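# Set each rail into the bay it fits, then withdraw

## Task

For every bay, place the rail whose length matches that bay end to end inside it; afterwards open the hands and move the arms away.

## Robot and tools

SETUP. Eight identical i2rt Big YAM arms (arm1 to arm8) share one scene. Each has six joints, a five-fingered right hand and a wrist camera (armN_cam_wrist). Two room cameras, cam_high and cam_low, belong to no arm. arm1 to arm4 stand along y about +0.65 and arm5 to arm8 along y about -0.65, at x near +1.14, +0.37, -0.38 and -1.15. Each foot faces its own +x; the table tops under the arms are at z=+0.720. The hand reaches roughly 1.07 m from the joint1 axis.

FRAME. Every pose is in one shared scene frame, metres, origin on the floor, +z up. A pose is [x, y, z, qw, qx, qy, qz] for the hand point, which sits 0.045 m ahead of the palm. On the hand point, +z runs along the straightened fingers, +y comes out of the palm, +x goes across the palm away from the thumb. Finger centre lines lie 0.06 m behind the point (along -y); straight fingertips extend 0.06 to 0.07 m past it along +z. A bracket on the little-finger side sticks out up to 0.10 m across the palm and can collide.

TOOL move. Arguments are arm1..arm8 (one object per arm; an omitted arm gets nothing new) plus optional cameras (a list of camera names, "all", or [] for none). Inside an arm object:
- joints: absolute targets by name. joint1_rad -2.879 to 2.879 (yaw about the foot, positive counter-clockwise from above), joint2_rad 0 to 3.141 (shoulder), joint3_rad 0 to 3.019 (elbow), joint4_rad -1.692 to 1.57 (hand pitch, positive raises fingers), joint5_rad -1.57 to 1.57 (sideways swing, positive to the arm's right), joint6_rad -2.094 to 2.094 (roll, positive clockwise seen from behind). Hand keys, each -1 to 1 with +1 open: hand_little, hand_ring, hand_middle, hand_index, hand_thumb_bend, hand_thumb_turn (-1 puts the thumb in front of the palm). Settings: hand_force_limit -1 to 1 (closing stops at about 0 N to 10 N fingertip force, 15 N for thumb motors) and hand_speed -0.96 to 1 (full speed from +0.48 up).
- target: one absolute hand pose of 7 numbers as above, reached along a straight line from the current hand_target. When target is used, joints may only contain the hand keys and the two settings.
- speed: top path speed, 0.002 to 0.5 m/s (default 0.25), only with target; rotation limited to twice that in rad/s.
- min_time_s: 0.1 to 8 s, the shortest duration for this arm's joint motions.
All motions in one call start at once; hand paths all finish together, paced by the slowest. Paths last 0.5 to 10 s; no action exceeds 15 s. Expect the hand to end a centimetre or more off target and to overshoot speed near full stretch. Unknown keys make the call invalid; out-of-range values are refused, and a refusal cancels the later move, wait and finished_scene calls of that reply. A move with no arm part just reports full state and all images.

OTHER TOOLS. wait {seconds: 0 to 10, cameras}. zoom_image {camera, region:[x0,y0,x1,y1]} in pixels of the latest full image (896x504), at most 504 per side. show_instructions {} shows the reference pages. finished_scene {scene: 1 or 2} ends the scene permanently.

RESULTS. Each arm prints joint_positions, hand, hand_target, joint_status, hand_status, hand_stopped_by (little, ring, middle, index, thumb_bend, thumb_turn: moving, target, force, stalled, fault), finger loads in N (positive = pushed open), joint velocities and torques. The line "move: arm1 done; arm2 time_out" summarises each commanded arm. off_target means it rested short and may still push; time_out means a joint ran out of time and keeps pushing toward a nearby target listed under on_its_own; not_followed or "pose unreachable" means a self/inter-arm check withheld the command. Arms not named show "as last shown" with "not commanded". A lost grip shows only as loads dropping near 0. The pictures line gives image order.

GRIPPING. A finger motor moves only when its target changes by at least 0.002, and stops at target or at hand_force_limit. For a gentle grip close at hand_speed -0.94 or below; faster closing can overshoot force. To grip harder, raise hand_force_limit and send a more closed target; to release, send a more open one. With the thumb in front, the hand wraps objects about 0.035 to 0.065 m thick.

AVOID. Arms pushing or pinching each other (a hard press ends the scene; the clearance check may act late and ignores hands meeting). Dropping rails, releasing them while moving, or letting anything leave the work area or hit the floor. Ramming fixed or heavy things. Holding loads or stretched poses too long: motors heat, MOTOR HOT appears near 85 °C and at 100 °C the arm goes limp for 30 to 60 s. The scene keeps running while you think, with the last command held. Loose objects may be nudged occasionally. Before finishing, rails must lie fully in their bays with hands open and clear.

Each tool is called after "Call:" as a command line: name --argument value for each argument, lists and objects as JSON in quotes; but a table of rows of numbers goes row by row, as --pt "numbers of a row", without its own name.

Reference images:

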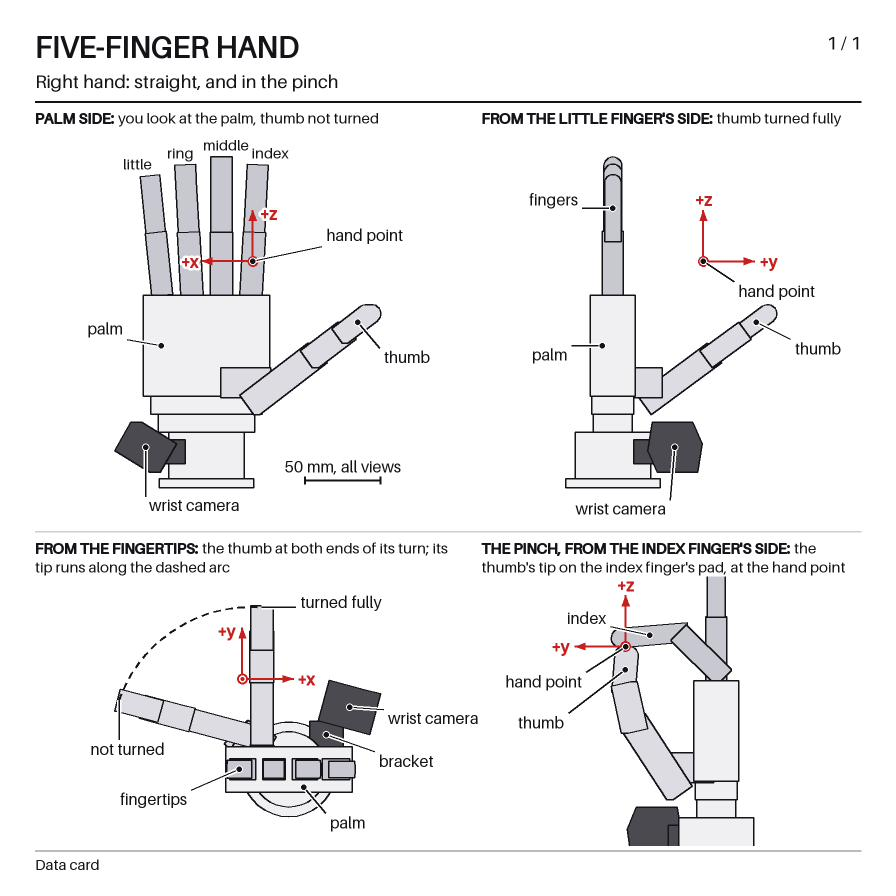

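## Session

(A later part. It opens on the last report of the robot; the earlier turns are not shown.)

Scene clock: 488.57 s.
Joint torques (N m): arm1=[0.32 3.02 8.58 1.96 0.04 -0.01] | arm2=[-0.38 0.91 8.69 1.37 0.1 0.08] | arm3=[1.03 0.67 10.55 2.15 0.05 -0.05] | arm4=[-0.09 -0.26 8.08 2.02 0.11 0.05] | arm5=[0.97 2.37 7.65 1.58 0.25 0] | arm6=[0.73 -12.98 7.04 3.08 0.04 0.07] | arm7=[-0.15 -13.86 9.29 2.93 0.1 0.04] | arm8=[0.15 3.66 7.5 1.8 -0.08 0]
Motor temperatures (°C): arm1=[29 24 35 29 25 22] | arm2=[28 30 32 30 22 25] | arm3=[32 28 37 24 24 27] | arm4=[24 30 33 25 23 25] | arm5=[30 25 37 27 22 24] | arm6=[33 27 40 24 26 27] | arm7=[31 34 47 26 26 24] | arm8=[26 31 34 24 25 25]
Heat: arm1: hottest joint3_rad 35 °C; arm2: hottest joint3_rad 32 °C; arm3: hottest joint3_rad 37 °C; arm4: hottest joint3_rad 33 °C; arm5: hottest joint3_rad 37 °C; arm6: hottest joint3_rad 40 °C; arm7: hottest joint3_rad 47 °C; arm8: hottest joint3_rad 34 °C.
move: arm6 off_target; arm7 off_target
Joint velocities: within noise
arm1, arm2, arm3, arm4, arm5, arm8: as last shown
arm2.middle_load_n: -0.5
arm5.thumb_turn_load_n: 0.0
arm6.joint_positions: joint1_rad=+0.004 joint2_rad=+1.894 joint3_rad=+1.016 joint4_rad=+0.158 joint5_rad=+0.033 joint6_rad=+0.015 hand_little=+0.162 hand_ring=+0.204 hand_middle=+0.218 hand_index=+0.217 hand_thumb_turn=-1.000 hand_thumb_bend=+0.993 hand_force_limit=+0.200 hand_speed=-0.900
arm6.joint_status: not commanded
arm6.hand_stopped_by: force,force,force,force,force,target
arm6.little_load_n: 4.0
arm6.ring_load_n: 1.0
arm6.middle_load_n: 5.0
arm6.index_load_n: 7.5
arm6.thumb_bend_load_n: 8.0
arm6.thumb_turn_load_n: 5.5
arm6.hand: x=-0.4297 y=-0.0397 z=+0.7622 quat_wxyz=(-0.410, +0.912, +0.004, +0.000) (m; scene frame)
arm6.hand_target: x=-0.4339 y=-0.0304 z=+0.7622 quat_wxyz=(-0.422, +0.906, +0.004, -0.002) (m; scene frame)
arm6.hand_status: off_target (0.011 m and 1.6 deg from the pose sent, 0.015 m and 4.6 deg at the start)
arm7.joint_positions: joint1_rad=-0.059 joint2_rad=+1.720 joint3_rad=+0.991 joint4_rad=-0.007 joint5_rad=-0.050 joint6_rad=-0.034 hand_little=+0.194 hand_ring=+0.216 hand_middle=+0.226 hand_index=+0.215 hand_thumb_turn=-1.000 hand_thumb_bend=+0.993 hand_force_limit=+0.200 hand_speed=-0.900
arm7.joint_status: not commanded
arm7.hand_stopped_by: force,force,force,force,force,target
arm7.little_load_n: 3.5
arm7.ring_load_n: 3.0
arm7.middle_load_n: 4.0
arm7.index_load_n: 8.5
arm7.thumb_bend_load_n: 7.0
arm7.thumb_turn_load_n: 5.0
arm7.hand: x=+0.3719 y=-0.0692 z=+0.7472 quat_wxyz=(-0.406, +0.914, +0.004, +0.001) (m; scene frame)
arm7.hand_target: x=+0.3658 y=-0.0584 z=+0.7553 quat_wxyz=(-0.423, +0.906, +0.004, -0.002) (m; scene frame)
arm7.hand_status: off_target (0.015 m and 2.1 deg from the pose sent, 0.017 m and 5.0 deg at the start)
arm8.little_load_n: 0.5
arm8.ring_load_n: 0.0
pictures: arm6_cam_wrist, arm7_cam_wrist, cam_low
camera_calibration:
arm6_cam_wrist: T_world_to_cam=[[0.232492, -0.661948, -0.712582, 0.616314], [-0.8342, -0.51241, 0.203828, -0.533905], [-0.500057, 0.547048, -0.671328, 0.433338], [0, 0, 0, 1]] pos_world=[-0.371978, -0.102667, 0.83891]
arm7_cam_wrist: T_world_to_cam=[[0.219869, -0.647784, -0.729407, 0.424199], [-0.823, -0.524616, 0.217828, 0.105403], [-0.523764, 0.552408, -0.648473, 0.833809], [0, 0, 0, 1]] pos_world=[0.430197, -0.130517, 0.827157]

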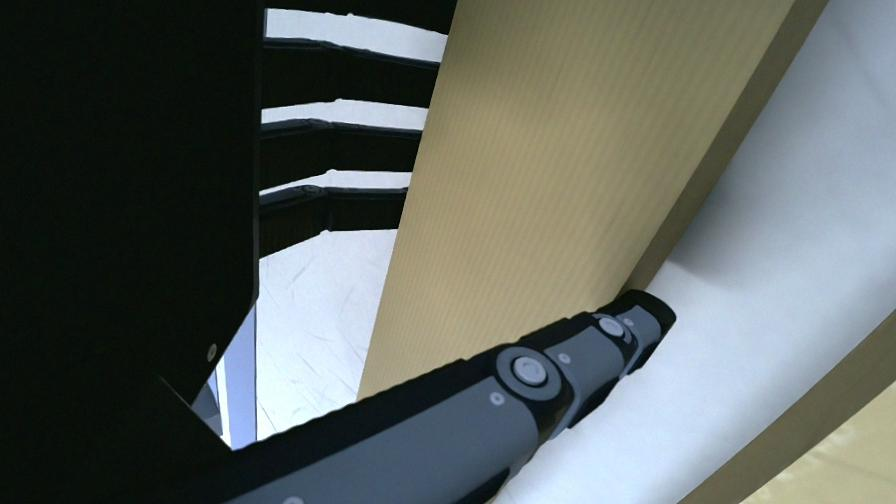

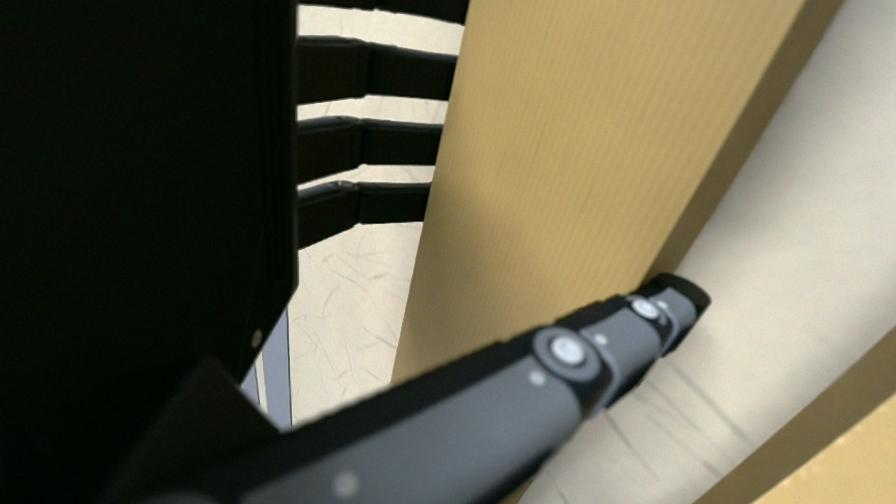

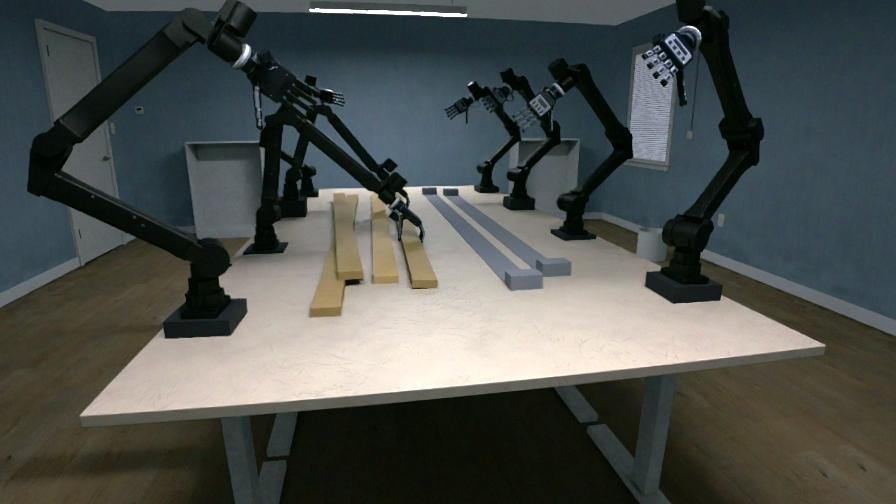

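Call:
move --arm6 '{"target": [-0.434, -0.030, 0.750, 0.4226, -0.9063, -0.0040, 0.0018], "speed": 0.05}' --arm7 '{"target": [0.366, -0.058, 0.743, 0.4226, -0.9063, -0.0040, 0.0018], "speed": 0.05}'

Call:
move --arm6 '{"joints": {"hand_speed": -0.7, "hand_index": 1, "hand_middle": 1, "hand_ring": 1, "hand_little": 1, "hand_thumb_bend": 1}}' --arm7 '{"joints": {"hand_speed": -0.7, "hand_index": 1, "hand_middle": 1, "hand_ring": 1, "hand_little": 1, "hand_thumb_bend": 1}}' --cameras '["arm6_cam_wrist", "arm7_cam_wrist", "cam_low", "cam_high"]'

Scene clock: 497.87 s.
Joint torques (N m): arm1=[0.21 3.25 8.55 1.91 0.01 -0.02] | arm2=[-0.97 1.03 8.58 1.39 0.11 0.11] | arm3=[0.09 0.73 10.36 2.22 0.03 -0.01] | arm4=[-0.21 0.62 7.87 2.02 0.09 0.02] | arm5=[0.97 2.43 7.68 1.58 0.25 0.01] | arm6=[0.97 -12.57 6.79 2.69 0.06 0.07] | arm7=[-0.21 -12.81 8.7 2.67 0.12 0.05] | arm8=[0.15 3.66 7.47 1.78 -0.09 0]
Motor temperatures (°C): arm1=[29 24 35 29 25 22] | arm2=[28 30 32 30 22 25] | arm3=[32 28 37 24 24 27] | arm4=[24 30 33 25 23 25] | arm5=[30 25 37 27 22 24] | arm6=[33 27 39 24 26 27] | arm7=[31 35 45 26 26 24] | arm8=[26 31 34 24 25 25]
Heat: arm1: hottest joint3_rad 35 °C; arm2: hottest joint3_rad 32 °C; arm3: hottest joint3_rad 37 °C; arm4: hottest joint3_rad 33 °C; arm5: hottest joint3_rad 37 °C; arm6: hottest joint3_rad 39 °C; arm7: hottest joint3_rad 45 °C; arm8: hottest joint3_rad 34 °C.
move: arm6 off_target; arm7 done
Joint velocities: within noise
arm1.joint_positions: joint1_rad=+0.448 joint2_rad=+0.649 joint3_rad=+1.448 joint4_rad=-1.238 joint5_rad=-0.191 joint6_rad=-1.059 hand_little=+1.000 hand_ring=+1.000 hand_middle=+1.000 hand_index=+1.000 hand_thumb_turn=+1.000 hand_thumb_bend=+1.000 hand_force_limit=+0.000 hand_speed=-0.800
arm1.joint_status: not commanded
arm1.hand_stopped_by: target,target,target,target,target,target
arm1.little_load_n: 0.0
arm1.ring_load_n: 0.0
arm1.middle_load_n: 0.0
arm1.index_load_n: 0.0
arm1.thumb_bend_load_n: 0.0
arm1.thumb_turn_load_n: 0.0
arm1.hand: x=+1.2424 y=+0.4371 z=+1.2927 quat_wxyz=(+0.096, +0.600, -0.585, +0.537) (m; scene frame)
arm1.hand_target: x=+1.2418 y=+0.4385 z=+1.3029 quat_wxyz=(+0.100, +0.597, -0.579, +0.546) (m; scene frame)
arm1.hand_status: not commanded
arm2.joint_positions: joint1_rad=+0.263 joint2_rad=+0.624 joint3_rad=+1.419 joint4_rad=-1.522 joint5_rad=+0.296 joint6_rad=-1.071 hand_little=+1.000 hand_ring=+1.000 hand_middle=+1.000 hand_index=+1.000 hand_thumb_turn=+1.000 hand_thumb_bend=+1.000 hand_force_limit=+0.000 hand_speed=-0.800
arm2.joint_status: not commanded
arm2.hand_stopped_by: target,target,target,target,target,target
arm2.little_load_n: 0.0
arm2.ring_load_n: 0.0
arm2.middle_load_n: -0.5
arm2.index_load_n: 0.0
arm2.thumb_bend_load_n: 0.0
arm2.thumb_turn_load_n: 0.0
arm2.hand: x=+0.3323 y=+0.4620 z=+1.2115 quat_wxyz=(+0.280, +0.518, -0.741, +0.322) (m; scene frame)
arm2.hand_target: x=+0.3322 y=+0.4624 z=+1.2207 quat_wxyz=(+0.284, +0.513, -0.738, +0.333) (m; scene frame)
arm2.hand_status: not commanded
arm3.joint_positions: joint1_rad=+0.450 joint2_rad=+0.615 joint3_rad=+1.331 joint4_rad=-1.218 joint5_rad=-0.244 joint6_rad=-1.138 hand_little=+1.000 hand_ring=+1.000 hand_middle=+1.000 hand_index=+1.000 hand_thumb_turn=+1.000 hand_thumb_bend=+1.000 hand_force_limit=+0.000 hand_speed=-0.800
arm3.joint_status: not commanded
arm3.hand_stopped_by: target,target,target,target,target,target
arm3.little_load_n: 0.0
arm3.ring_load_n: 0.0
arm3.middle_load_n: 0.0
arm3.index_load_n: 0.0
arm3.thumb_bend_load_n: 0.0
arm3.thumb_turn_load_n: 0.0
arm3.hand: x=-0.2750 y=+0.4168 z=+1.2633 quat_wxyz=(+0.076, +0.649, -0.559, +0.511) (m; scene frame)
arm3.hand_target: x=-0.2752 y=+0.4173 z=+1.2779 quat_wxyz=(+0.081, +0.644, -0.552, +0.524) (m; scene frame)
arm3.hand_status: not commanded
arm4.joint_positions: joint1_rad=+0.301 joint2_rad=+0.650 joint3_rad=+1.455 joint4_rad=-1.328 joint5_rad=+0.120 joint6_rad=-1.084 hand_little=+1.000 hand_ring=+1.000 hand_middle=+1.000 hand_index=+1.000 hand_thumb_turn=+1.000 hand_thumb_bend=+1.000 hand_force_limit=+0.000 hand_speed=-0.800
arm4.joint_status: not commanded
arm4.hand_stopped_by: target,target,target,target,target,target
arm4.little_load_n: 0.0
arm4.ring_load_n: 0.0
arm4.middle_load_n: 0.0
arm4.index_load_n: 0.0
arm4.thumb_bend_load_n: 0.0
arm4.thumb_turn_load_n: 0.0
arm4.hand: x=-1.1342 y=+0.4175 z=+1.2701 quat_wxyz=(+0.227, +0.544, -0.672, +0.448) (m; scene frame)
arm4.hand_target: x=-1.1347 y=+0.4187 z=+1.2834 quat_wxyz=(+0.232, +0.538, -0.666, +0.461) (m; scene frame)
arm4.hand_status: not commanded
arm5.joint_positions: joint1_rad=-0.215 joint2_rad=+0.600 joint3_rad=+1.456 joint4_rad=-1.142 joint5_rad=+0.216 joint6_rad=-1.223 hand_little=+1.000 hand_ring=+1.000 hand_middle=+1.000 hand_index=+1.000 hand_thumb_turn=+1.000 hand_thumb_bend=+1.000 hand_force_limit=+0.000 hand_speed=-0.800
arm5.joint_status: not commanded
arm5.hand_stopped_by: target,target,target,target,target,target
arm5.little_load_n: 0.0
arm5.ring_load_n: 0.0
arm5.middle_load_n: 0.0
arm5.index_load_n: 0.0
arm5.thumb_bend_load_n: -0.5
arm5.thumb_turn_load_n: 0.0
arm5.hand: x=-1.0107 y=-0.4409 z=+1.3287 quat_wxyz=(-0.400, +0.726, +0.336, +0.447) (m; scene frame)
arm5.hand_target: x=-1.0110 y=-0.4432 z=+1.3396 quat_wxyz=(-0.408, +0.720, +0.331, +0.453) (m; scene frame)
arm5.hand_status: not commanded
arm6.joint_positions: joint1_rad=+0.004 joint2_rad=+1.907 joint3_rad=+1.016 joint4_rad=+0.196 joint5_rad=+0.033 joint6_rad=+0.015 hand_little=+0.162 hand_ring=+0.204 hand_middle=+0.218 hand_index=+0.217 hand_thumb_turn=-1.000 hand_thumb_bend=+0.993 hand_force_limit=+0.200 hand_speed=-0.900
arm6.joint_status: not commanded
arm6.hand_stopped_by: force,force,force,force,force,target
arm6.little_load_n: 4.0
arm6.ring_load_n: 0.5
arm6.middle_load_n: 5.0
arm6.index_load_n: 7.5
arm6.thumb_bend_load_n: 8.0
arm6.thumb_turn_load_n: 5.5
arm6.hand: x=-0.4299 y=-0.0337 z=+0.7607 quat_wxyz=(-0.421, +0.907, +0.004, +0.000) (m; scene frame)
arm6.hand_target: x=-0.4339 y=-0.0305 z=+0.7501 quat_wxyz=(-0.422, +0.906, +0.004, -0.002) (m; scene frame)
arm6.hand_status: off_target (0.012 m and 0.3 deg from the pose sent, 0.016 m and 1.6 deg at the start)
arm7.joint_positions: joint1_rad=-0.059 joint2_rad=+1.731 joint3_rad=+0.988 joint4_rad=+0.031 joint5_rad=-0.050 joint6_rad=-0.034 hand_little=+0.194 hand_ring=+0.216 hand_middle=+0.226 hand_index=+0.215 hand_thumb_turn=-1.000 hand_thumb_bend=+0.993 hand_force_limit=+0.200 hand_speed=-0.900
arm7.joint_status: not commanded
arm7.hand_stopped_by: force,force,force,force,force,target
arm7.little_load_n: 2.5
arm7.ring_load_n: 3.0
arm7.middle_load_n: 3.5
arm7.index_load_n: 8.5
arm7.thumb_bend_load_n: 7.0
arm7.thumb_turn_load_n: 5.5
arm7.hand: x=+0.3722 y=-0.0637 z=+0.7458 quat_wxyz=(-0.417, +0.909, +0.004, +0.002) (m; scene frame)
arm7.hand_target: x=+0.3661 y=-0.0582 z=+0.7431 quat_wxyz=(-0.423, +0.906, +0.004, -0.002) (m; scene frame)
arm7.hand_status: done (0.009 m and 0.8 deg from the pose sent, 0.013 m and 2.1 deg at the start)
arm8.joint_positions: joint1_rad=+0.383 joint2_rad=+0.599 joint3_rad=+1.336 joint4_rad=-1.288 joint5_rad=-0.258 joint6_rad=-1.200 hand_little=+1.000 hand_ring=+1.000 hand_middle=+1.000 hand_index=+1.000 hand_thumb_turn=+1.000 hand_thumb_bend=+1.000 hand_force_limit=+0.000 hand_speed=-0.800
arm8.joint_status: not commanded
arm8.hand_stopped_by: target,target,target,target,target,target
arm8.little_load_n: 0.0
arm8.ring_load_n: 0.0
arm8.middle_load_n: 0.0
arm8.index_load_n: 0.0
arm8.thumb_bend_load_n: 0.0
arm8.thumb_turn_load_n: 0.0
arm8.hand: x=+1.0475 y=-0.4275 z=+1.2278 quat_wxyz=(-0.482, +0.580, +0.650, +0.094) (m; scene frame)
arm8.hand_target: x=+1.0478 y=-0.4281 z=+1.2375 quat_wxyz=(-0.490, +0.576, +0.647, +0.099) (m; scene frame)
arm8.hand_status: not commanded
pictures: none

Scene clock: 499.37 s.
Joint torques (N m): arm1=[0.09 3.02 8.59 2.02 0.02 -0.04] | arm2=[-0.32 2.14 8.5 1.32 0.12 0.03] | arm3=[0.73 0.62 10.44 2.24 0.04 -0.03] | arm4=[-0.5 0.32 7.75 2.03 0.07 0] | arm5=[0.91 2.43 7.66 1.58 0.25 0.01] | arm6=[0.85 -13.51 6.6 2.25 0.04 0.08] | arm7=[-0.38 -12.81 8.88 2.69 0.1 0.05] | arm8=[0.15 3.66 7.49 1.78 -0.09 0]
Motor temperatures (°C): arm1=[29 24 35 29 25 22] | arm2=[28 30 32 30 22 25] | arm3=[32 28 37 24 24 27] | arm4=[24 30 33 25 23 25] | arm5=[30 25 37 27 22 24] | arm6=[33 27 39 24 26 27] | arm7=[31 35 45 26 26 24] | arm8=[26 31 34 24 25 25]
Heat: arm1: hottest joint3_rad 35 °C; arm2: hottest joint3_rad 32 °C; arm3: hottest joint3_rad 37 °C; arm4: hottest joint3_rad 33 °C; arm5: hottest joint3_rad 37 °C; arm6: hottest joint3_rad 39 °C; arm7: hottest joint3_rad 45 °C; arm8: hottest joint3_rad 34 °C.
move: arm6 done; arm7 done
Joint velocities: within noise
arm1, arm2, arm3, arm4, arm5, arm8: as last shown
arm2.middle_load_n: 0.0
arm5.thumb_bend_load_n: 0.0
arm6.joint_positions: joint1_rad=+0.004 joint2_rad=+1.924 joint3_rad=+1.016 joint4_rad=+0.206 joint5_rad=+0.033 joint6_rad=+0.016 hand_little=+1.000 hand_ring=+1.000 hand_middle=+1.000 hand_index=+1.000 hand_thumb_turn=-1.000 hand_thumb_bend=+1.000 hand_force_limit=+0.200 hand_speed=-0.700
arm6.joint_status: all done
arm6.hand_stopped_by: target,target,target,target,target,target
arm6.little_load_n: 0.0
arm6.ring_load_n: 0.0
arm6.middle_load_n: 0.0
arm6.index_load_n: 0.0
arm6.thumb_bend_load_n: 0.0
arm6.thumb_turn_load_n: 0.0
arm6.hand: x=-0.4300 y=-0.0348 z=+0.7521 quat_wxyz=(-0.418, +0.909, +0.003, +0.000) (m; scene frame)
arm6.hand_target: x=-0.4339 y=-0.0305 z=+0.7502 quat_wxyz=(-0.423, +0.906, +0.004, -0.002) (m; scene frame)
arm6.hand_status: not commanded
arm7.joint_positions: joint1_rad=-0.059 joint2_rad=+1.731 joint3_rad=+0.987 joint4_rad=+0.031 joint5_rad=-0.050 joint6_rad=-0.034 hand_little=+1.000 hand_ring=+1.000 hand_middle=+1.000 hand_index=+1.000 hand_thumb_turn=-1.000 hand_thumb_bend=+1.000 hand_force_limit=+0.200 hand_speed=-0.700
arm7.joint_status: all done
arm7.hand_stopped_by: target,target,target,target,target,target
arm7.little_load_n: 0.0
arm7.ring_load_n: 0.0
arm7.middle_load_n: 0.0
arm7.index_load_n: 0.0
arm7.thumb_bend_load_n: 0.5
arm7.thumb_turn_load_n: 0.0
arm7.hand: x=+0.3722 y=-0.0639 z=+0.7456 quat_wxyz=(-0.417, +0.909, +0.003, +0.002) (m; scene frame)
arm7.hand_target: x=+0.3661 y=-0.0581 z=+0.7432 quat_wxyz=(-0.423, +0.906, +0.004, -0.002) (m; scene frame)
arm7.hand_status: not commanded
arm8.little_load_n: 0.5
pictures: arm6_cam_wrist, arm7_cam_wrist, cam_high, cam_low
camera_calibration:
arm6_cam_wrist: T_world_to_cam=[[0.23153, -0.649753, -0.724027, 0.62105], [-0.834363, -0.515325, 0.195648, -0.523563], [-0.500232, 0.558803, -0.661443, 0.416716], [0, 0, 0, 1]] pos_world=[-0.372178, -0.0991384, 0.827725]
arm7_cam_wrist: T_world_to_cam=[[0.220218, -0.63079, -0.744049, 0.438296], [-0.823499, -0.529063, 0.204796, 0.11853], [-0.522832, 0.567624, -0.635964, 0.821314], [0, 0, 0, 1]] pos_world=[0.430498, -0.127015, 0.824165]

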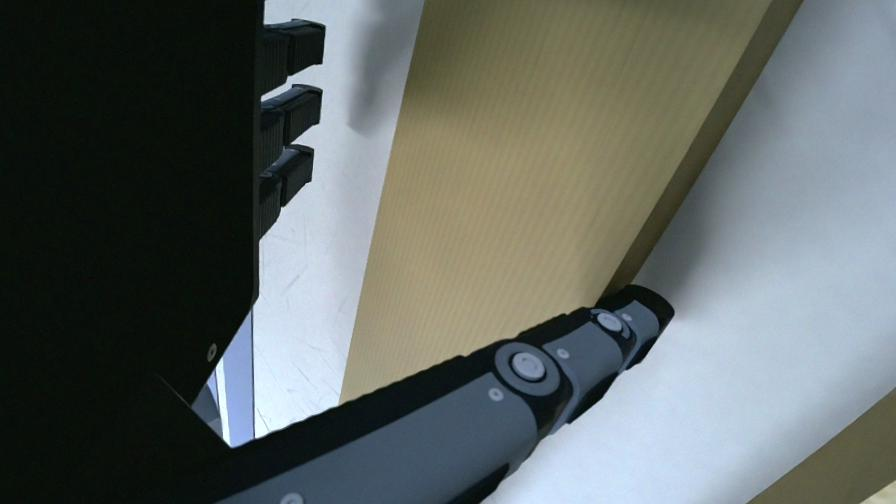

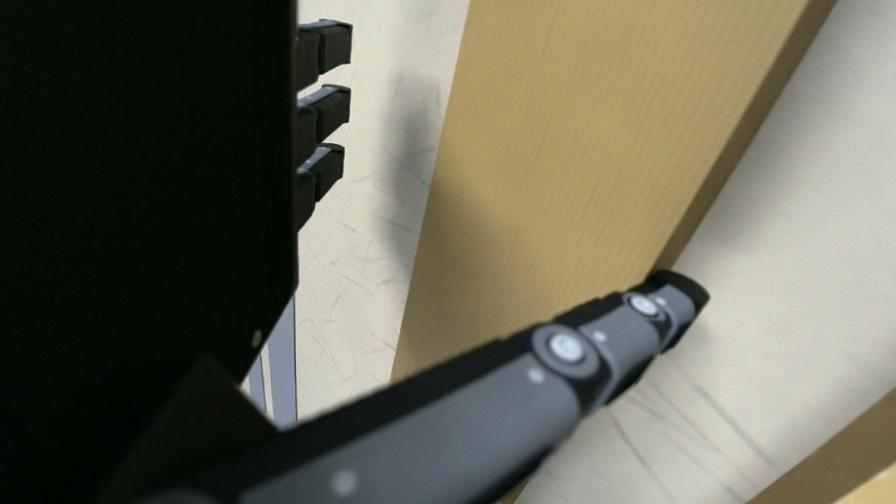

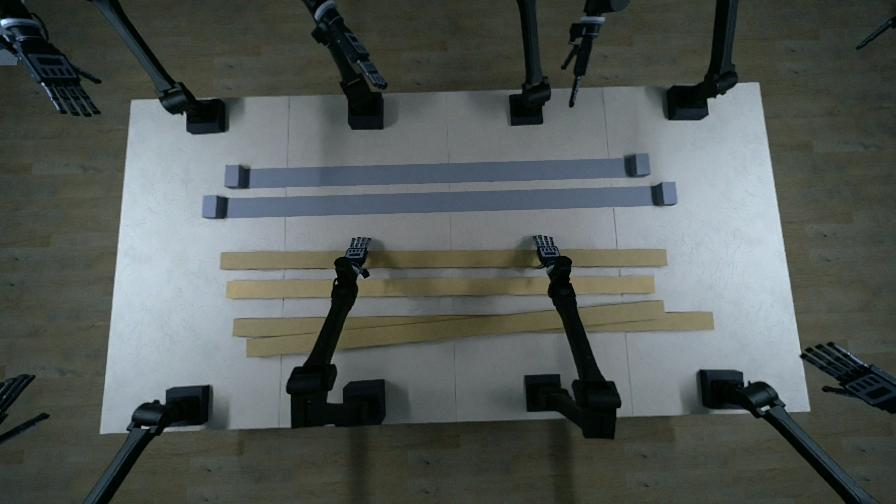

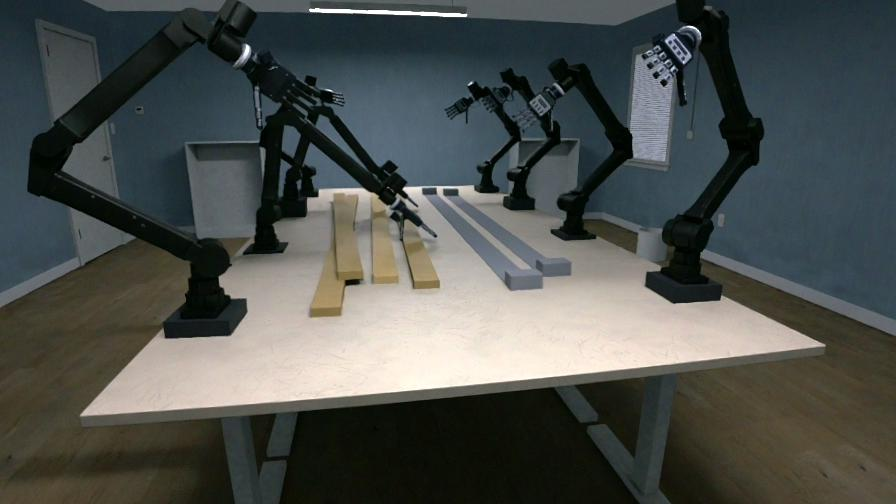

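Call:
move --arm6 '{"target": [-0.434, -0.045, 0.86, 0.4226, -0.9063, -0.0040, 0.0018], "speed": 0.2}' --arm7 '{"target": [0.366, -0.073, 0.853, 0.4226, -0.9063, -0.0040, 0.0018], "speed": 0.2}'

Call:
move --arm6 '{"target": [-0.376, -0.375, 0.87, 0.4223, -0.9057, -0.0330, 0.0154], "speed": 0.25}' --arm7 '{"target": [0.424, -0.335, 0.86, 0.4223, -0.9057, -0.0330, 0.0154], "speed": 0.25}' --arm2 '{"target": [0.34, 0.09, 0.95, 0, 0, -0.9063, 0.4226], "speed": 0.25, "joints": {"hand_thumb_turn": -1, "hand_speed": 0}}' --arm3 '{"target": [-0.44, 0.09, 0.95, 0, 0, -0.9063, 0.4226], "speed": 0.25, "joints": {"hand_thumb_turn": -1, "hand_speed": 0}}' --cameras '["arm2_cam_wrist", "arm3_cam_wrist", "arm6_cam_wrist", "arm7_cam_wrist", "cam_high", "cam_low"]'

Call:
zoom_image --camera "cam_high" --region '[195, 240, 265, 310]'

Call:
zoom_image --camera "cam_high" --region '[620, 230, 690, 300]'

Scene clock: 520.87 s.
Joint torques (N m): arm1=[-0.15 2.84 8.64 1.92 0.03 -0.03] | arm2=[0.15 1.26 8.83 1.55 0.11 0.1] | arm3=[0.79 0.67 10.58 2.1 0.04 -0.01] | arm4=[-0.56 0.32 8.17 1.85 0.06 0.05] | arm5=[0.97 2.37 7.68 1.58 0.25 0] | arm6=[0.91 -13.8 9.26 1.44 0.09 0.09] | arm7=[-0.73 -12.63 13.68 1.09 0.01 0.02] | arm8=[0.21 3.66 7.49 1.78 -0.08 0]
Motor temperatures (°C): arm1=[29 24 35 29 25 22] | arm2=[28 30 32 30 22 25] | arm3=[31 27 37 24 24 26] | arm4=[24 30 33 25 23 25] | arm5=[30 25 37 27 22 24] | arm6=[33 26 37 24 26 27] | arm7=[30 35 43 25 26 24] | arm8=[26 31 34 24 25 25]
Heat: arm1: hottest joint3_rad 35 °C; arm2: hottest joint3_rad 32 °C; arm3: hottest joint3_rad 37 °C; arm4: hottest joint3_rad 33 °C; arm5: hottest joint3_rad 37 °C; arm6: hottest joint3_rad 37 °C; arm7: hottest joint3_rad 43 °C; arm8: hottest joint3_rad 34 °C.
move: arm6 off_target; arm7 off_target
Joint velocities: within noise
arm1, arm2, arm3, arm4, arm5, arm8: as last shown
arm4.index_load_n: -0.5
arm5.index_load_n: -0.5
arm6.joint_positions: joint1_rad=+0.004 joint2_rad=+1.698 joint3_rad=+1.016 joint4_rad=-0.036 joint5_rad=+0.034 joint6_rad=+0.016 hand_little=+1.000 hand_ring=+1.000 hand_middle=+1.000 hand_index=+1.000 hand_thumb_turn=-1.000 hand_thumb_bend=+1.000 hand_force_limit=+0.200 hand_speed=-0.700
arm6.joint_status: not commanded
arm6.hand_stopped_by: target,target,target,target,target,target
arm6.little_load_n: -0.5
arm6.ring_load_n: 0.0
arm6.middle_load_n: 0.0
arm6.index_load_n: 0.0
arm6.thumb_bend_load_n: 0.0
arm6.thumb_turn_load_n: 0.0
arm6.hand: x=-0.4282 y=-0.0553 z=+0.8452 quat_wxyz=(-0.411, +0.912, +0.003, +0.001) (m; scene frame)
arm6.hand_target: x=-0.4340 y=-0.0454 z=+0.8601 quat_wxyz=(-0.423, +0.906, +0.004, -0.002) (m; scene frame)
arm6.hand_status: off_target (0.019 m and 1.5 deg from the pose sent, 0.109 m and 0.6 deg at the start)
arm7.joint_positions: joint1_rad=-0.058 joint2_rad=+1.538 joint3_rad=+1.020 joint4_rad=-0.222 joint5_rad=-0.051 joint6_rad=-0.034 hand_little=+1.000 hand_ring=+1.000 hand_middle=+1.000 hand_index=+1.000 hand_thumb_turn=-1.000 hand_thumb_bend=+1.000 hand_force_limit=+0.200 hand_speed=-0.700
arm7.joint_status: not commanded
arm7.hand_stopped_by: target,target,target,target,target,target
arm7.little_load_n: 0.0
arm7.ring_load_n: 0.0
arm7.middle_load_n: 0.0
arm7.index_load_n: 0.0
arm7.thumb_bend_load_n: 0.0
arm7.thumb_turn_load_n: 0.0
arm7.hand: x=+0.3687 y=-0.0914 z=+0.8281 quat_wxyz=(-0.404, +0.915, +0.004, +0.001) (m; scene frame)
arm7.hand_target: x=+0.3659 y=-0.0742 z=+0.8534 quat_wxyz=(-0.423, +0.906, +0.004, -0.002) (m; scene frame)
arm7.hand_status: off_target (0.031 m and 2.3 deg from the pose sent, 0.108 m and 0.8 deg at the start)
arm8.little_load_n: 0.0
pictures: none

Scene clock: 524.87 s.
Joint torques (N m): arm1=[0.21 2.84 8.64 1.96 0.02 0] | arm2=[-1.38 -10.58 12.12 2.06 -0.14 0.24] | arm3=[-0.09 -11.05 15.39 2.45 0.19 0.06] | arm4=[0.15 0.5 8.05 1.98 0.01 0.02] | arm5=[0.91 2.43 7.66 1.57 0.25 0] | arm6=[-1.08 -1.96 8.76 1.33 -0.23 -0.1] | arm7=[-1.44 -2.43 9.55 1.05 -0.15 -0.12] | arm8=[0.21 3.66 7.49 1.78 -0.08 0]
Motor temperatures (°C): arm1=[29 24 35 29 25 22] | arm2=[28 30 32 30 22 25] | arm3=[31 27 37 24 24 26] | arm4=[24 30 33 25 23 25] | arm5=[30 25 37 27 22 24] | arm6=[33 26 37 24 26 27] | arm7=[30 35 42 25 26 24] | arm8=[26 31 34 24 25 25]
Heat: arm1: hottest joint3_rad 35 °C; arm2: hottest joint3_rad 32 °C; arm3: hottest joint3_rad 37 °C; arm4: hottest joint3_rad 33 °C; arm5: hottest joint3_rad 37 °C; arm6: hottest joint3_rad 37 °C; arm7: hottest joint3_rad 42 °C; arm8: hottest joint3_rad 34 °C.
move: arm2 off_target; arm3 off_target; arm6 done; arm7 done
Joint velocities: within noise
arm1, arm4, arm5, arm8: as last shown
arm2.joint_positions: joint1_rad=-0.154 joint2_rad=+1.404 joint3_rad=+1.138 joint4_rad=-0.496 joint5_rad=-0.109 joint6_rad=-0.106 hand_little=+1.000 hand_ring=+1.000 hand_middle=+1.000 hand_index=+1.000 hand_thumb_turn=-1.000 hand_thumb_bend=+1.000 hand_force_limit=+0.000 hand_speed=+0.000
arm2.joint_status: all done
arm2.hand_stopped_by: target,target,target,target,target,target
arm2.little_load_n: 0.0
arm2.ring_load_n: 0.0
arm2.middle_load_n: 0.0
arm2.index_load_n: -0.5
arm2.thumb_bend_load_n: 0.0
arm2.thumb_turn_load_n: 0.0
arm2.hand: x=+0.3459 y=+0.1083 z=+0.9259 quat_wxyz=(-0.002, +0.008, -0.918, +0.396) (m; scene frame)
arm2.hand_target: x=+0.3402 y=+0.0914 z=+0.9504 quat_wxyz=(+0.000, +0.000, -0.906, +0.423) (m; scene frame)
arm2.hand_status: off_target (0.031 m and 3.4 deg from the pose sent, 0.455 m and 72.2 deg at the start)
arm3.joint_positions: joint1_rad=-0.166 joint2_rad=+1.420 joint3_rad=+1.007 joint4_rad=-0.379 joint5_rad=-0.145 joint6_rad=-0.128 hand_little=+1.000 hand_ring=+1.000 hand_middle=+1.000 hand_index=+1.000 hand_thumb_turn=-1.000 hand_thumb_bend=+1.000 hand_force_limit=+0.000 hand_speed=+0.000
arm3.joint_status: all done
arm3.hand_stopped_by: target,target,target,target,target,target
arm3.little_load_n: 0.0
arm3.ring_load_n: 0.0
arm3.middle_load_n: 0.0
arm3.index_load_n: 0.0
arm3.thumb_bend_load_n: 0.0
arm3.thumb_turn_load_n: 0.5
arm3.hand: x=-0.4315 y=+0.1219 z=+0.9160 quat_wxyz=(-0.008, +0.003, -0.923, +0.385) (m; scene frame)
arm3.hand_target: x=-0.4397 y=+0.0932 z=+0.9510 quat_wxyz=(+0.000, +0.000, -0.906, +0.423) (m; scene frame)
arm3.hand_status: off_target (0.047 m and 4.8 deg from the pose sent, 0.482 m and 87.5 deg at the start)
arm4.index_load_n: 0.0
arm5.index_load_n: 0.0
arm6.joint_positions: joint1_rad=-0.258 joint2_rad=+0.648 joint3_rad=+0.279 joint4_rad=-0.349 joint5_rad=-0.227 joint6_rad=-0.193 hand_little=+1.000 hand_ring=+1.000 hand_middle=+1.000 hand_index=+1.000 hand_thumb_turn=-1.000 hand_thumb_bend=+1.000 hand_force_limit=+0.200 hand_speed=-0.700
arm6.joint_status: not commanded
arm6.hand_stopped_by: target,target,target,target,target,target
arm6.little_load_n: 0.0
arm6.ring_load_n: 0.0
arm6.middle_load_n: 0.0
arm6.index_load_n: 0.0
arm6.thumb_bend_load_n: 0.0
arm6.thumb_turn_load_n: 0.0
arm6.hand: x=-0.3796 y=-0.3744 z=+0.8685 quat_wxyz=(-0.420, +0.906, +0.033, -0.020) (m; scene frame)
arm6.hand_target: x=-0.3760 y=-0.3749 z=+0.8700 quat_wxyz=(-0.422, +0.906, +0.033, -0.015) (m; scene frame)
arm6.hand_status: done (0.004 m and 0.5 deg from the pose sent, 0.325 m and 4.1 deg at the start)
arm7.joint_positions: joint1_rad=-0.386 joint2_rad=+0.826 joint3_rad=+0.551 joint4_rad=-0.471 joint5_rad=-0.355 joint6_rad=-0.292 hand_little=+1.000 hand_ring=+1.000 hand_middle=+1.000 hand_index=+1.000 hand_thumb_turn=-1.000 hand_thumb_bend=+1.000 hand_force_limit=+0.200 hand_speed=-0.700
arm7.joint_status: not commanded
arm7.hand_stopped_by: target,target,target,target,target,target
arm7.little_load_n: 0.0
arm7.ring_load_n: 0.0
arm7.middle_load_n: 0.0
arm7.index_load_n: 0.0
arm7.thumb_bend_load_n: 0.0
arm7.thumb_turn_load_n: 0.0
arm7.hand: x=+0.4234 y=-0.3285 z=+0.8632 quat_wxyz=(-0.426, +0.904, +0.033, -0.016) (m; scene frame)
arm7.hand_target: x=+0.4240 y=-0.3347 z=+0.8600 quat_wxyz=(-0.422, +0.906, +0.033, -0.015) (m; scene frame)
arm7.hand_status: done (0.007 m and 0.5 deg from the pose sent, 0.252 m and 4.5 deg at the start)
pictures: arm2_cam_wrist, arm3_cam_wrist, arm6_cam_wrist, arm7_cam_wrist, cam_high, cam_low
camera_calibration:
arm2_cam_wrist: T_world_to_cam=[[-0.31247, 0.666682, -0.676682, 0.660784], [0.812341, 0.556792, 0.17345, -0.506017], [0.492407, -0.495498, -0.715554, 0.668283], [0, 0, 0, 1]] pos_world=[0.288466, 0.172347, 1.0131]
arm3_cam_wrist: T_world_to_cam=[[-0.214382, 0.661903, -0.718279, 0.493982], [0.831608, 0.509403, 0.221215, 0.0973074], [0.512317, -0.549902, -0.659651, 1.00863], [0, 0, 0, 1]] pos_world=[-0.491758, 0.17811, 0.998634]
arm6_cam_wrist: T_world_to_cam=[[0.26794, -0.627635, -0.730946, 0.501168], [-0.794238, -0.57334, 0.201164, -0.690576], [-0.545338, 0.526646, -0.652112, 0.671362], [0, 0, 0, 1]] pos_world=[-0.316645, -0.434954, 0.943049]
arm7_cam_wrist: T_world_to_cam=[[0.256209, -0.598708, -0.758885, 0.355633], [-0.783451, -0.588472, 0.199762, -0.0356008], [-0.566181, 0.543368, -0.61983, 1.06959], [0, 0, 0, 1]] pos_world=[0.486573, -0.38921, 0.939959]

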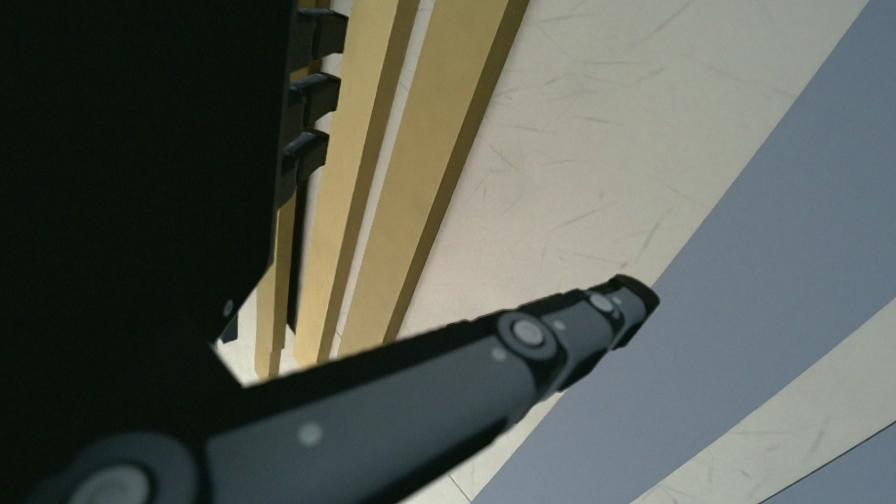

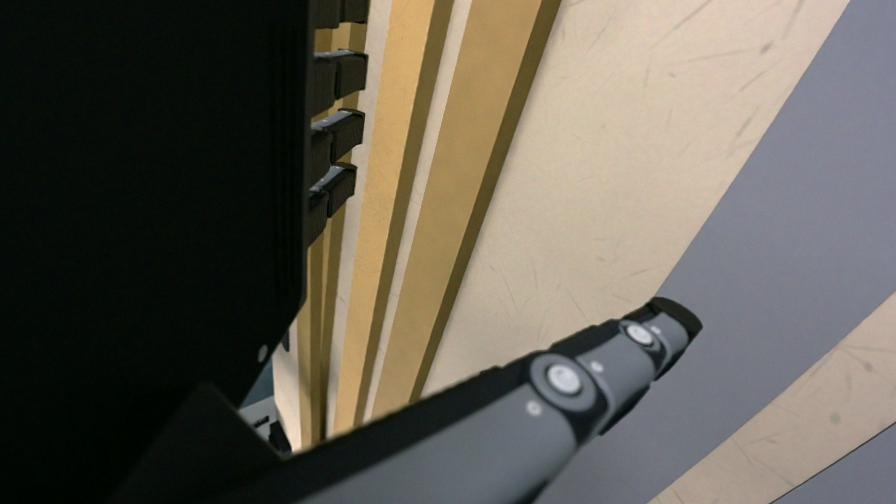

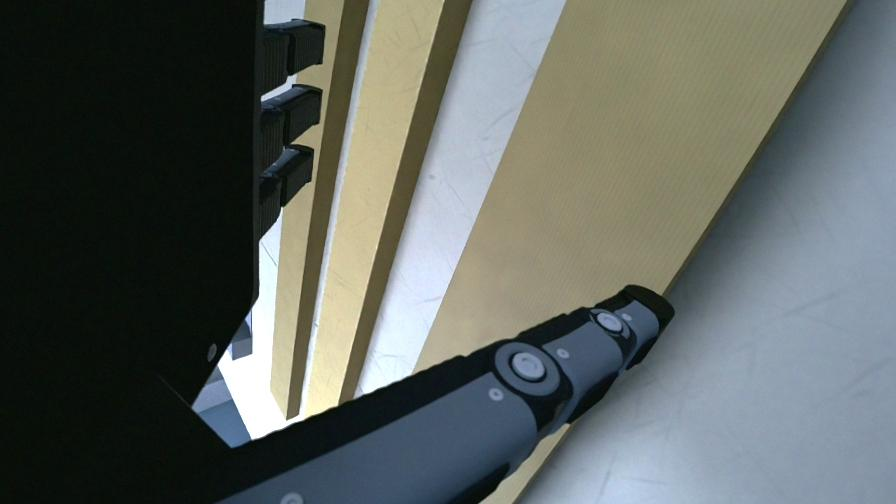

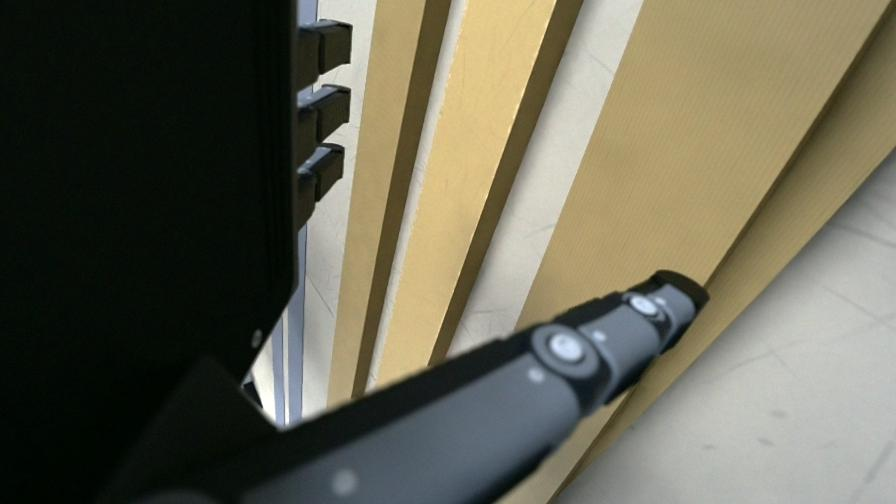

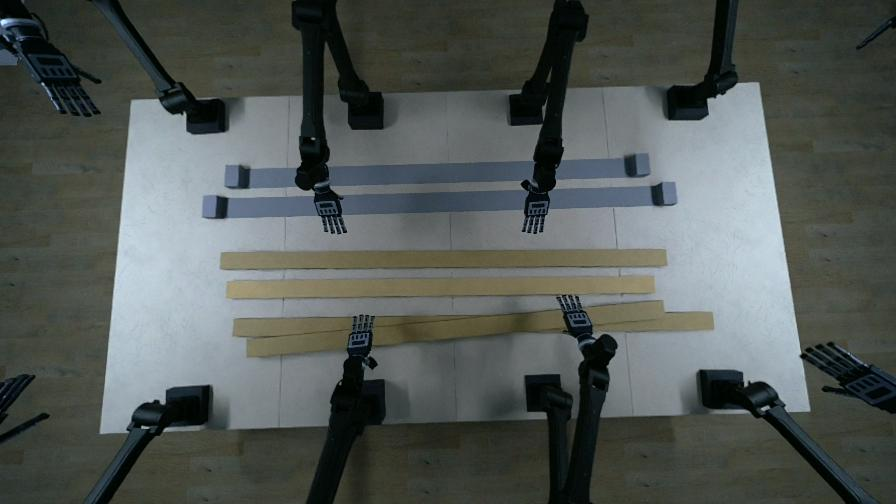

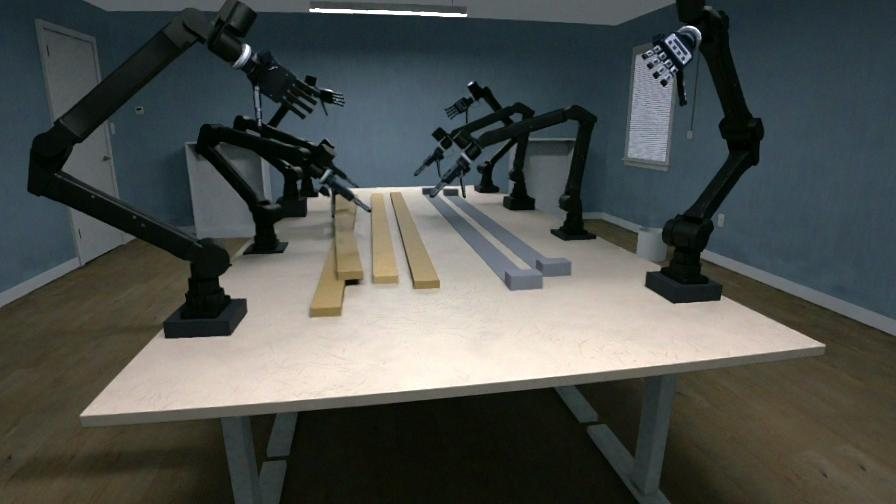

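Scaled by 7.200.

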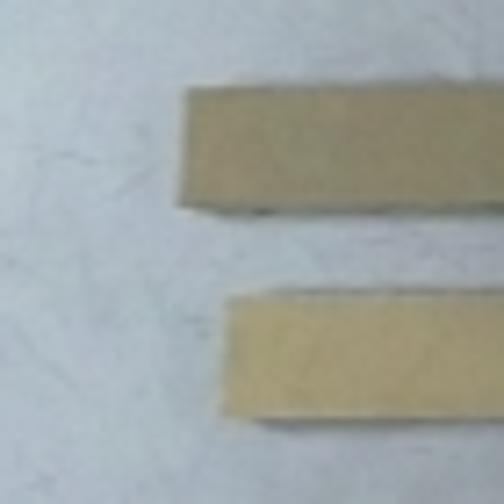

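Scaled by 7.200.

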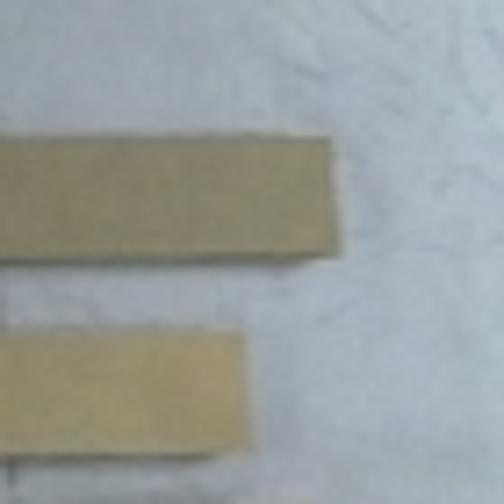

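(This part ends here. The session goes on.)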